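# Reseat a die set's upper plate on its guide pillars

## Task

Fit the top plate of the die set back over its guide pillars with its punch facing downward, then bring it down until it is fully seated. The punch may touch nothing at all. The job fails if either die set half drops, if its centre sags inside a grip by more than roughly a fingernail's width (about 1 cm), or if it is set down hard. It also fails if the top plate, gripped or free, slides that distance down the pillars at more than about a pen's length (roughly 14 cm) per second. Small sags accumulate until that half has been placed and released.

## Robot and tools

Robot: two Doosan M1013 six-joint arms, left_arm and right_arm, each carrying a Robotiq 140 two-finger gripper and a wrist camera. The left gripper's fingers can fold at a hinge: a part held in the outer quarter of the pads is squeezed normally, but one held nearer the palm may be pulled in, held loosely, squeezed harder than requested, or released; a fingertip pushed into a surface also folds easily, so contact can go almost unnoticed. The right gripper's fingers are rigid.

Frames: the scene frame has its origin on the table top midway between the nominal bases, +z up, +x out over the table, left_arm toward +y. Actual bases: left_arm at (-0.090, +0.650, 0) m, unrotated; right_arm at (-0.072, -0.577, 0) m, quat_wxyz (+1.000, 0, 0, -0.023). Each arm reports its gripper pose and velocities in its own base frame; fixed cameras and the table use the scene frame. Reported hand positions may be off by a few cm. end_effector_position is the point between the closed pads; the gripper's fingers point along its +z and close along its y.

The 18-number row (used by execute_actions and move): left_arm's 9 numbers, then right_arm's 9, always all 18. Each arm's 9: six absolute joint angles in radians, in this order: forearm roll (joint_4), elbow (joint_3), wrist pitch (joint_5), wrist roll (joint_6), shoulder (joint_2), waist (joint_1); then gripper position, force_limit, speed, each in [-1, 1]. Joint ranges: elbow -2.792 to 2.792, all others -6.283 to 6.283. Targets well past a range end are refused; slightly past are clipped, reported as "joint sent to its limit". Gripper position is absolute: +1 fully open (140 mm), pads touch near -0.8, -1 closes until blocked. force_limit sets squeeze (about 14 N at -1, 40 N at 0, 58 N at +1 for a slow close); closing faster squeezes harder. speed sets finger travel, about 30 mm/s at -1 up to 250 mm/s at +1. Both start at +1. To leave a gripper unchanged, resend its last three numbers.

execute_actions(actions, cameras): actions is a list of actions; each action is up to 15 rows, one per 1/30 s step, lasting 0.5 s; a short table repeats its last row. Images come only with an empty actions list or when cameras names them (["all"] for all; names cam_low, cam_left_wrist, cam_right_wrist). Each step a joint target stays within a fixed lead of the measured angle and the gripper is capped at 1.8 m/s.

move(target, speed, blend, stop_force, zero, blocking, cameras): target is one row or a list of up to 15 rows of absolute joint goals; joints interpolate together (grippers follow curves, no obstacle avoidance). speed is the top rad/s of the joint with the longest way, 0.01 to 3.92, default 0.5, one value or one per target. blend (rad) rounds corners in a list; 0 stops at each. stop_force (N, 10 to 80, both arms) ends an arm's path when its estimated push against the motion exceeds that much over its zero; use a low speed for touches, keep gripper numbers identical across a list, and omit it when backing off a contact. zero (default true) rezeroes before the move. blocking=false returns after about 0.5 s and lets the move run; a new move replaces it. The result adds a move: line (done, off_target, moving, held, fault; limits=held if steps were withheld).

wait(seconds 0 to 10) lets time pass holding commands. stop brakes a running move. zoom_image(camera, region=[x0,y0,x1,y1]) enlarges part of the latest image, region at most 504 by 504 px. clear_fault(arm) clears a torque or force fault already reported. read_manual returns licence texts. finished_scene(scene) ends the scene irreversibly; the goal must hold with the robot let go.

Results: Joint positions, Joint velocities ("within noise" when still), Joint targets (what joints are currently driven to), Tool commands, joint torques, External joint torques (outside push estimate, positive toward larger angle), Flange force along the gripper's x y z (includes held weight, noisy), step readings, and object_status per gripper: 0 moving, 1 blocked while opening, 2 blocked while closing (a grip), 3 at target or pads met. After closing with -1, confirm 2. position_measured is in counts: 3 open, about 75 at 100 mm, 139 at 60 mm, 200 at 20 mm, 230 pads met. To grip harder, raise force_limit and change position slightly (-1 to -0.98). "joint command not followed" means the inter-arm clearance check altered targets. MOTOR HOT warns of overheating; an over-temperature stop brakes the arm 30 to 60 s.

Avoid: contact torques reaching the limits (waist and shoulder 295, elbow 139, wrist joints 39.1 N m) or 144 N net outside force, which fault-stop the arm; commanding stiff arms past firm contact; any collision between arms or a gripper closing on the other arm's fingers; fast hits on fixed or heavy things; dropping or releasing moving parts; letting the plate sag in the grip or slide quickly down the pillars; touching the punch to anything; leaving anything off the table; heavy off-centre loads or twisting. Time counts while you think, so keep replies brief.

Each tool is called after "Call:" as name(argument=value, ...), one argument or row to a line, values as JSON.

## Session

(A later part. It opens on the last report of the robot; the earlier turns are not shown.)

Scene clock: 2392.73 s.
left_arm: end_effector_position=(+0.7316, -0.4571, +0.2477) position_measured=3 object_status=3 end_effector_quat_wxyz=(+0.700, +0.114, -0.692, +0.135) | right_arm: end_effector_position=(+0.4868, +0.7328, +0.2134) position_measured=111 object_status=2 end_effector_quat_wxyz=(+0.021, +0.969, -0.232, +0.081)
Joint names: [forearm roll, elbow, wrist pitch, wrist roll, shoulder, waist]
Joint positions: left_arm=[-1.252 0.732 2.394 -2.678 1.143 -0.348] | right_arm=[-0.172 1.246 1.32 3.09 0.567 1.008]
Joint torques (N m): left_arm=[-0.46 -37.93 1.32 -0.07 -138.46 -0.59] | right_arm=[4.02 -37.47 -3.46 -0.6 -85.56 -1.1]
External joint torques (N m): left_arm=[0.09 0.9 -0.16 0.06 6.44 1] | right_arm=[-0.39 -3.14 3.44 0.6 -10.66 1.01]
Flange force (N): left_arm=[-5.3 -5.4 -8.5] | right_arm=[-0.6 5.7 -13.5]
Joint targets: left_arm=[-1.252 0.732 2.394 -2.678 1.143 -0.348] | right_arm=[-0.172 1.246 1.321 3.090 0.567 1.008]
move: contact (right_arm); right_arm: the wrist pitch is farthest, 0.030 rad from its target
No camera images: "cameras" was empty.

Call:
move(
  target=[
    [-1.252,0.732,2.394,-2.678,1.143,-0.348,1,1,-1,-0.172,1.2468,1.3206,3.0903,0.5661,1.0080,-1,1,-1],
  ],
  speed=0.02,
  cameras=[],
)

Call:
move(
  target=[-1.252,0.732,2.394,-2.678,1.143,-0.348,1,1,-1,-0.1734,1.2706,1.2894,3.0948,0.5752,1.0082,-1,1,-1],
  speed=0.02,
  stop_force=25,
  cameras=["all"],
)

Call:
zoom_image(
  camera="cam_low",
  region=[185, 170, 245, 280],
)

Scene clock: 2407.03 s.
left_arm: end_effector_position=(+0.7316, -0.4571, +0.2477) position_measured=3 object_status=3 end_effector_quat_wxyz=(+0.700, +0.114, -0.692, +0.135) | right_arm: end_effector_position=(+0.4865, +0.7325, +0.2138) position_measured=111 object_status=2 end_effector_quat_wxyz=(+0.021, +0.969, -0.232, +0.081)
Joint names: [forearm roll, elbow, wrist pitch, wrist roll, shoulder, waist]
Joint positions: left_arm=[-1.252 0.732 2.394 -2.678 1.143 -0.348] | right_arm=[-0.172 1.247 1.321 3.09 0.566 1.008]
Joint torques (N m): left_arm=[-0.47 -37.9 1.31 -0.09 -138.47 -0.49] | right_arm=[4.71 -42.85 3.02 -0.36 -108.99 3.48]
External joint torques (N m): left_arm=[0.04 0.99 -0.16 0.09 6.85 -0.34] | right_arm=[-1.07 2.24 -3.04 0.36 12.9 -3.39]
Flange force (N): left_arm=[-5.6 -6.7 -8.1] | right_arm=[2.5 -11.9 13.4]
Joint targets: left_arm=[-1.252 0.732 2.394 -2.678 1.143 -0.348] | right_arm=[-0.172 1.247 1.321 3.090 0.566 1.008]
move: done
No camera images: "cameras" was empty.

Scene clock: 2407.73 s.
left_arm: end_effector_position=(+0.7316, -0.4571, +0.2477) position_measured=3 object_status=3 end_effector_quat_wxyz=(+0.700, +0.114, -0.692, +0.135) | right_arm: end_effector_position=(+0.4864, +0.7325, +0.2124) position_measured=111 object_status=2 end_effector_quat_wxyz=(+0.021, +0.969, -0.232, +0.081)
Joint names: [forearm roll, elbow, wrist pitch, wrist roll, shoulder, waist]
Joint positions: left_arm=[-1.252 0.732 2.394 -2.678 1.143 -0.348] | right_arm=[-0.172 1.249 1.318 3.091 0.566 1.008]
Joint torques (N m): left_arm=[-0.48 -37.97 1.31 -0.06 -138.43 -0.68] | right_arm=[5.57 -32.94 0.48 -0.42 -86.25 1.64]
External joint torques (N m): left_arm=[0.1 0.85 -0.15 0.06 6.14 0.93] | right_arm=[-1.93 -7.66 -0.5 0.42 -9.96 -1.48]
Flange force (N): left_arm=[-5.0 -5.2 -8.1] | right_arm=[3.5 -3.1 -11.7]
Joint targets: left_arm=[-1.252 0.732 2.394 -2.678 1.143 -0.348] | right_arm=[-0.172 1.249 1.318 3.091 0.566 1.008]
move: contact (right_arm); right_arm: the wrist pitch is farthest, 0.028 rad from its target

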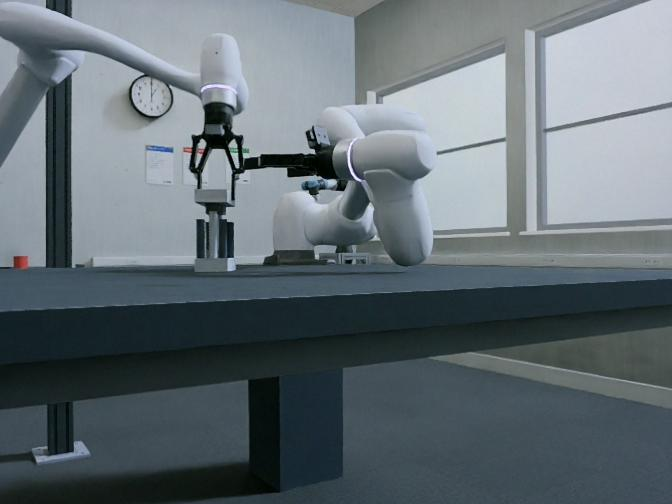

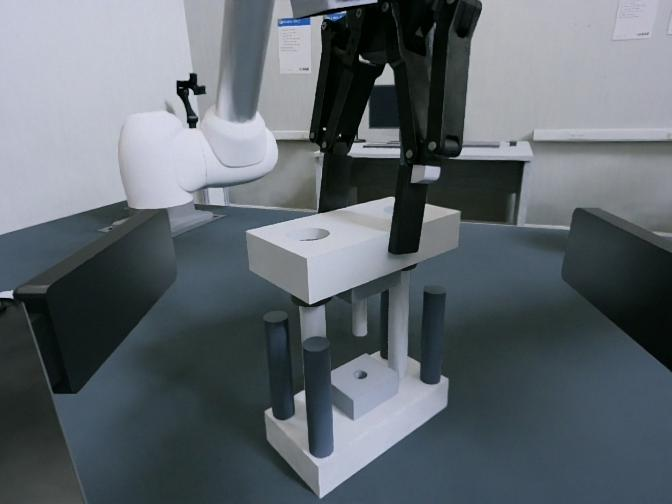

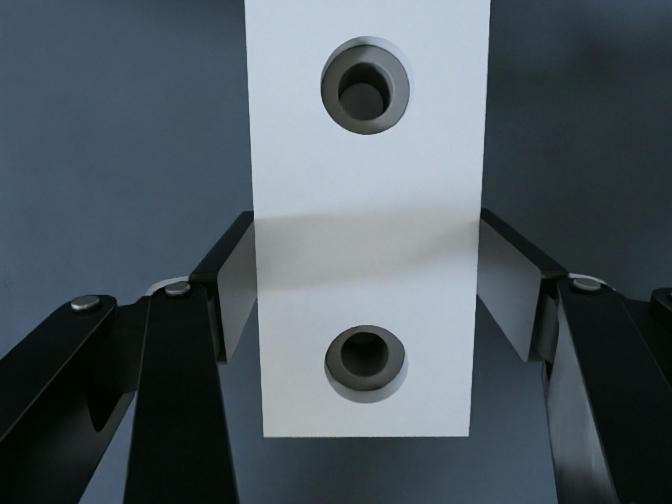

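Scaled by 4.582 from the camera's 672x504 image, which has a finer 960x720 frame.

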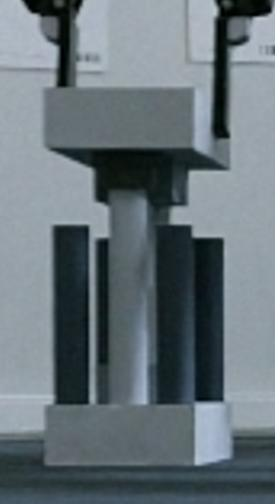

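Call:
move(
  target=[-1.252,0.732,2.394,-2.678,1.143,-0.348,1,1,-1,-0.1734,1.2706,1.2894,3.0942,0.5752,1.0076,-1,1,-1],
  speed=0.02,
  stop_force=30,
  cameras=["cam_left_wrist"],
)

Call:
zoom_image(
  camera="cam_left_wrist",
  region=[230, 170, 480, 380],
)

Scene clock: 2428.10 s.
left_arm: end_effector_position=(+0.7316, -0.4571, +0.2477) position_measured=3 object_status=3 end_effector_quat_wxyz=(+0.700, +0.114, -0.692, +0.135) | right_arm: end_effector_position=(+0.4866, +0.7320, +0.1930) position_measured=111 object_status=2 end_effector_quat_wxyz=(+0.022, +0.969, -0.231, +0.080)
Joint names: [forearm roll, elbow, wrist pitch, wrist roll, shoulder, waist]
Joint positions: left_arm=[-1.252 0.732 2.394 -2.678 1.143 -0.348] | right_arm=[-0.173 1.271 1.289 3.094 0.575 1.008]
Joint torques (N m): left_arm=[-0.48 -37.92 1.33 -0.08 -138.32 -0.53] | right_arm=[1.98 -19.33 7.58 -0.95 -75.96 -7.14]
External joint torques (N m): left_arm=[0.02 0.96 -0.2 0.07 6.59 -1.14] | right_arm=[1.64 -21.24 -7.59 0.95 -21.66 7.03]
Flange force (N): left_arm=[-5.4 -7.1 -7.3] | right_arm=[-3.2 -13.8 -22.6]
Joint targets: left_arm=[-1.252 0.732 2.394 -2.678 1.143 -0.348] | right_arm=[-0.173 1.271 1.289 3.094 0.575 1.008]
move: done
Images, in order (width x height): cam_left_wrist 672x504.

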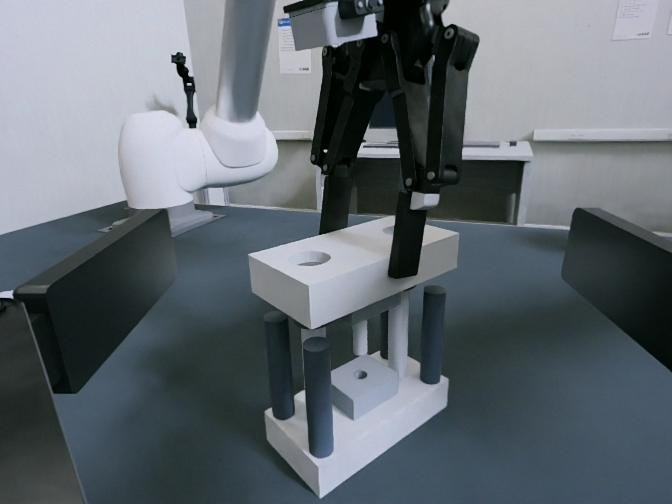

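Scaled by 2.016 from the camera's 672x504 image, which has a finer 960x720 frame.

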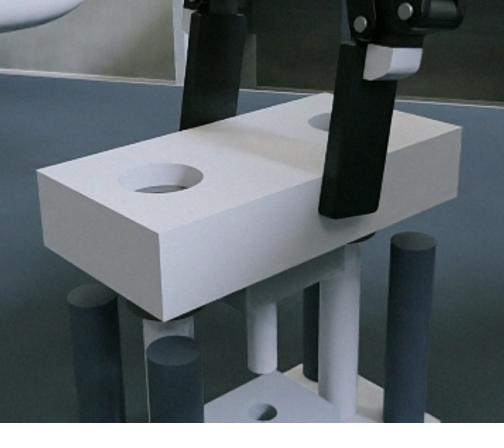

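Call:
move(
  target=[-1.252,0.732,2.394,-2.678,1.143,-0.348,1,1,-1,-0.1743,1.2857,1.2665,3.0982,0.5832,1.0076,-1,1,-1],
  speed=0.02,
  stop_force=30,
  cameras=["cam_left_wrist","cam_low"],
)

Call:
zoom_image(
  camera="cam_low",
  region=[185, 170, 245, 280],
)

Call:
zoom_image(
  camera="cam_left_wrist",
  region=[230, 170, 480, 380],
)

Scene clock: 2443.33 s.
left_arm: end_effector_position=(+0.7316, -0.4571, +0.2477) position_measured=3 object_status=3 end_effector_quat_wxyz=(+0.700, +0.114, -0.692, +0.135) | right_arm: end_effector_position=(+0.4868, +0.7325, +0.1778) position_measured=111 object_status=2 end_effector_quat_wxyz=(+0.022, +0.969, -0.231, +0.080)
Joint names: [forearm roll, elbow, wrist pitch, wrist roll, shoulder, waist]
Joint positions: left_arm=[-1.252 0.732 2.394 -2.678 1.143 -0.348] | right_arm=[-0.174 1.286 1.266 3.098 0.583 1.008]
Joint torques (N m): left_arm=[-0.5 -37.99 1.35 -0.05 -138.55 -0.61] | right_arm=[2.24 -35.1 5.19 -0.84 -99.4 -2.81]
External joint torques (N m): left_arm=[0.08 1.1 -0.21 0.05 7.02 -0.02] | right_arm=[1.34 -4.92 -5.2 0.84 2.21 2.82]
Flange force (N): left_arm=[-5.8 -6.4 -8.2] | right_arm=[-3.2 -11.5 3.4]
Joint targets: left_arm=[-1.252 0.732 2.394 -2.678 1.143 -0.348] | right_arm=[-0.174 1.286 1.267 3.098 0.583 1.008]
move: done
Images, in order (width x height): cam_low 672x504, cam_left_wrist 672x504.

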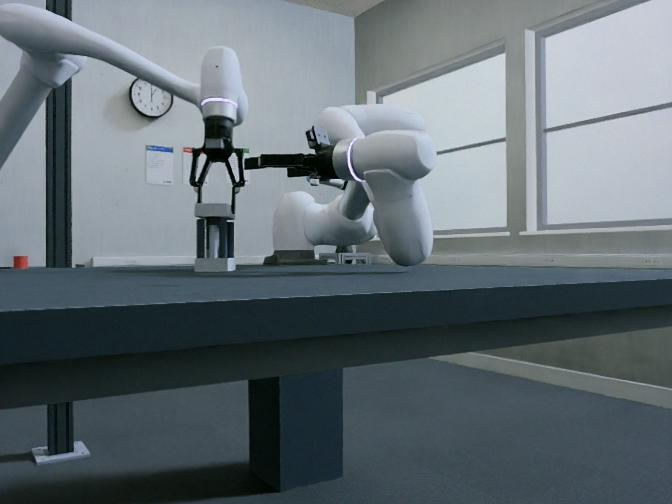

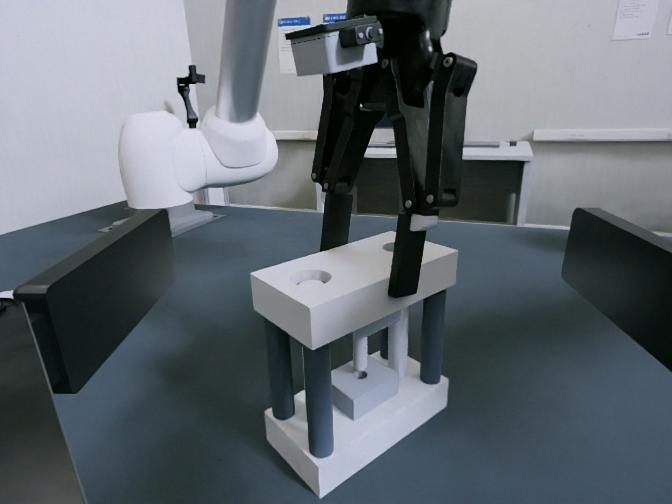

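Scaled by 4.582 from the camera's 672x504 image, which has a finer 960x720 frame.

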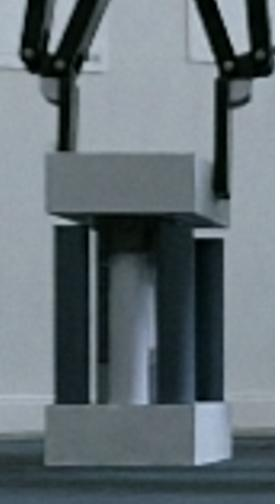

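Scaled by 2.016 from the camera's 672x504 image, which has a finer 960x720 frame.

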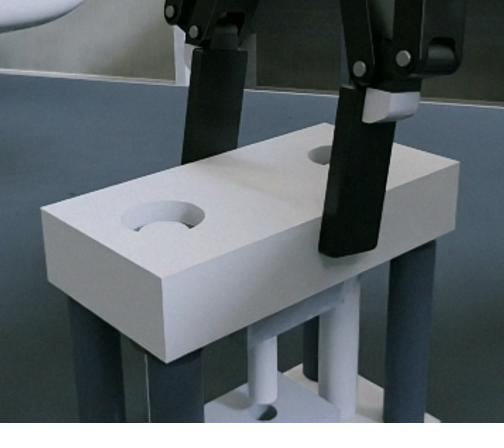

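Call:
move(
  target=[-1.252,0.732,2.394,-2.678,1.143,-0.348,1,1,-1,-0.1753,1.3004,1.2437,3.1024,0.5915,1.0076,-1,1,-1],
  speed=0.012,
  stop_force=25,
  cameras=["cam_left_wrist","cam_low"],
)

Call:
zoom_image(
  camera="cam_low",
  region=[185, 170, 245, 280],
)

Call:
zoom_image(
  camera="cam_left_wrist",
  region=[230, 170, 480, 380],
)

Scene clock: 2455.13 s.
left_arm: end_effector_position=(+0.7316, -0.4571, +0.2477) position_measured=3 object_status=3 end_effector_quat_wxyz=(+0.700, +0.114, -0.692, +0.135) | right_arm: end_effector_position=(+0.4869, +0.7327, +0.1713) position_measured=111 object_status=2 end_effector_quat_wxyz=(+0.022, +0.969, -0.231, +0.080)
Joint names: [forearm roll, elbow, wrist pitch, wrist roll, shoulder, waist]
Joint positions: left_arm=[-1.252 0.732 2.394 -2.678 1.143 -0.348] | right_arm=[-0.175 1.292 1.256 3.1 0.587 1.008]
Joint torques (N m): left_arm=[-0.46 -37.98 1.3 -0.07 -138.25 -0.72] | right_arm=[2.82 -25.69 -0.66 -0.83 -71.34 -6.06]
External joint torques (N m): left_arm=[0.08 1.09 -0.15 0.07 6.67 1.01] | right_arm=[0.75 -14.18 0.64 0.83 -25.95 6.1]
Flange force (N): left_arm=[-5.5 -5.2 -8.2] | right_arm=[-3.3 3.0 -29.7]
Joint targets: left_arm=[-1.252 0.732 2.394 -2.678 1.143 -0.348] | right_arm=[-0.175 1.292 1.256 3.100 0.587 1.008]
move: contact (right_arm); right_arm: the wrist pitch is farthest, 0.013 rad from its target
Images, in order (width x height): cam_low 672x504, cam_left_wrist 672x504.

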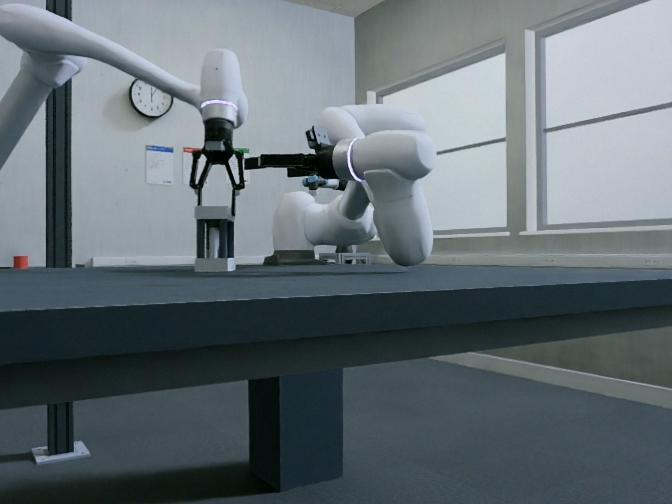

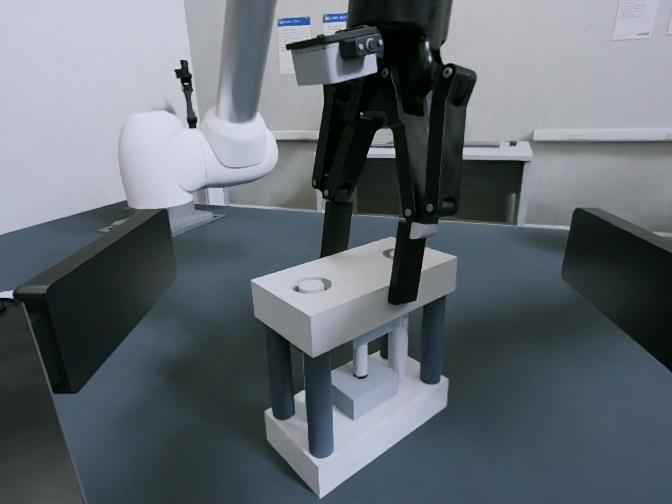

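Scaled by 4.582 from the camera's 672x504 image, which has a finer 960x720 frame.

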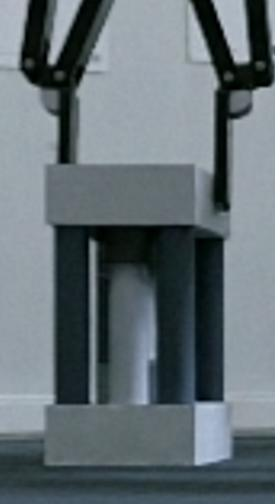

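Scaled by 2.016 from the camera's 672x504 image, which has a finer 960x720 frame.

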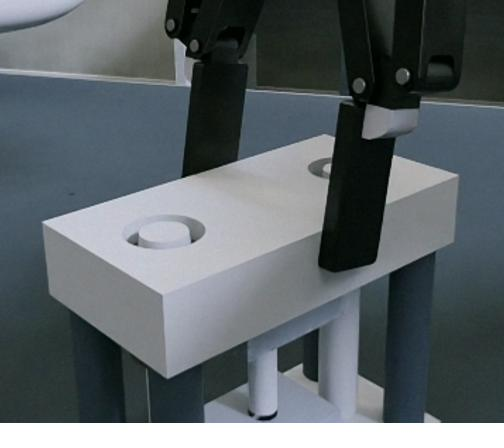

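Call:
move(
  target=[-1.252,0.732,2.394,-2.678,1.143,-0.348,1,1,-1,-0.175,1.292,1.2563,3.100,0.5868,1.0076,0.43,1,-1],
  speed=0.02,
  cameras=["all"],
)

Call:
zoom_image(
  camera="cam_left_wrist",
  region=[230, 220, 480, 430],
)

Call:
zoom_image(
  camera="cam_low",
  region=[185, 195, 245, 280],
)

Scene clock: 2466.77 s.
left_arm: end_effector_position=(+0.7316, -0.4571, +0.2477) position_measured=3 object_status=3 end_effector_quat_wxyz=(+0.700, +0.114, -0.692, +0.135) | right_arm: end_effector_position=(+0.4870, +0.7328, +0.1714) position_measured=75 object_status=0 end_effector_quat_wxyz=(+0.022, +0.969, -0.231, +0.080)
Joint names: [forearm roll, elbow, wrist pitch, wrist roll, shoulder, waist]
Joint positions: left_arm=[-1.252 0.732 2.394 -2.678 1.143 -0.348] | right_arm=[-0.175 1.292 1.256 3.1 0.587 1.008]
Joint torques (N m): left_arm=[-0.48 -37.96 1.33 -0.06 -138.36 -0.49] | right_arm=[3.19 -39.21 -0.05 -0.28 -98.9 -1.22]
External joint torques (N m): left_arm=[0.07 0.93 -0.18 0.06 6.37 0.06] | right_arm=[0.39 -0.5 0.04 0.28 1.9 1.85]
Flange force (N): left_arm=[-5.2 -5.9 -7.7] | right_arm=[-2.2 -4.6 0.0]
Joint targets: left_arm=[-1.252 0.732 2.394 -2.678 1.143 -0.348] | right_arm=[-0.175 1.292 1.256 3.100 0.587 1.008]
move: done

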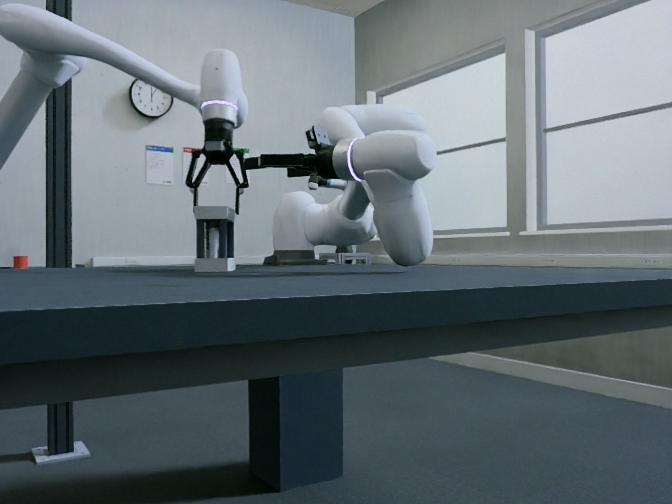

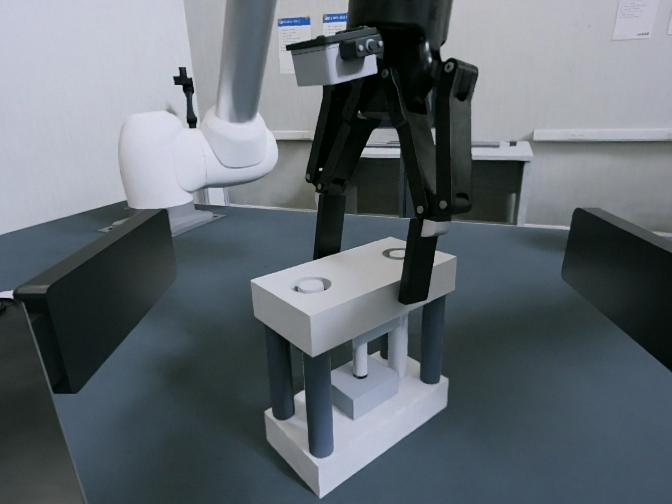

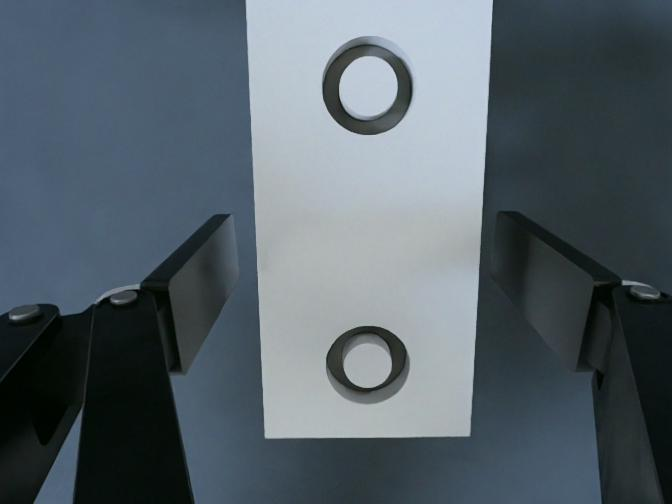

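Scaled by 2.016 from the camera's 672x504 image, which has a finer 960x720 frame.

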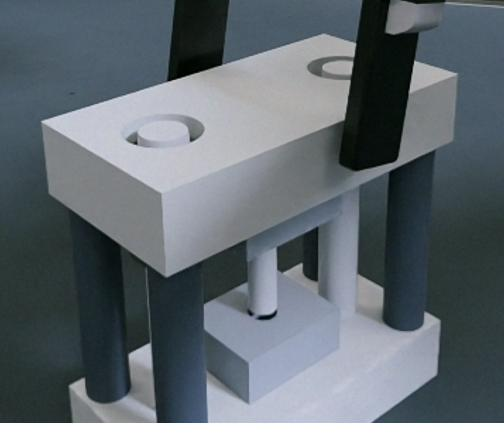

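Scaled by 5.929 from the camera's 672x504 image, which has a finer 960x720 frame.

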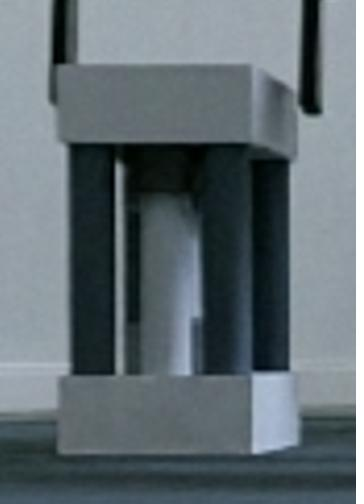

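Call:
move(
  target=[
    [-1.252,0.732,2.394,-2.678,1.143,-0.348,1,1,-1,-0.1742,1.2837,1.2684,3.0970,0.5827,1.0076,0.43,1,-1],
    [-1.252,0.732,2.394,-2.678,1.143,-0.348,1,1,-1,-0.172,1.2440,1.3232,3.0892,0.5669,1.0078,0.43,1,-1],
  ],
  speed=0.06,
  blend=[0.01,0],
  cameras=["cam_left_wrist"],
)

Call:
finished_scene(
  scene=1,
)

Scene clock: 2477.47 s.
left_arm: end_effector_position=(+0.7316, -0.4571, +0.2477) position_measured=3 object_status=3 end_effector_quat_wxyz=(+0.700, +0.114, -0.692, +0.135) | right_arm: end_effector_position=(+0.4869, +0.7328, +0.2148) position_measured=75 object_status=3 end_effector_quat_wxyz=(+0.022, +0.969, -0.232, +0.081)
Joint names: [forearm roll, elbow, wrist pitch, wrist roll, shoulder, waist]
Joint positions: left_arm=[-1.252 0.732 2.394 -2.678 1.143 -0.348] | right_arm=[-0.172 1.244 1.323 3.089 0.567 1.008]
Joint torques (N m): left_arm=[-0.48 -37.91 1.34 -0.08 -138.37 -0.62] | right_arm=[3.21 -39.7 -0.03 -0.35 -98.06 -1.19]
External joint torques (N m): left_arm=[0.08 0.99 -0.2 0.08 6.73 0.32] | right_arm=[0.42 -0.82 0.01 0.35 2.05 1.35]
Flange force (N): left_arm=[-5.6 -6.0 -8.2] | right_arm=[-1.6 -5.7 -0.4]
Joint targets: left_arm=[-1.252 0.732 2.394 -2.678 1.143 -0.348] | right_arm=[-0.172 1.244 1.323 3.089 0.567 1.008]
move: done; blend cut to 0.006 rad at target 1
Images, in order (width x height): cam_left_wrist 672x504.

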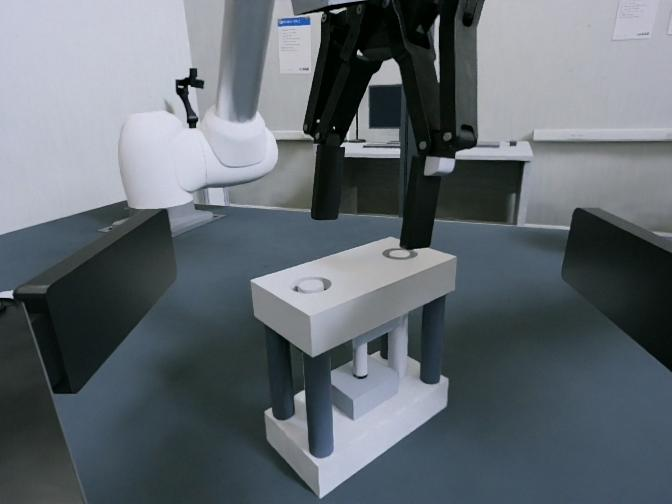

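The scene is finished: the task was done.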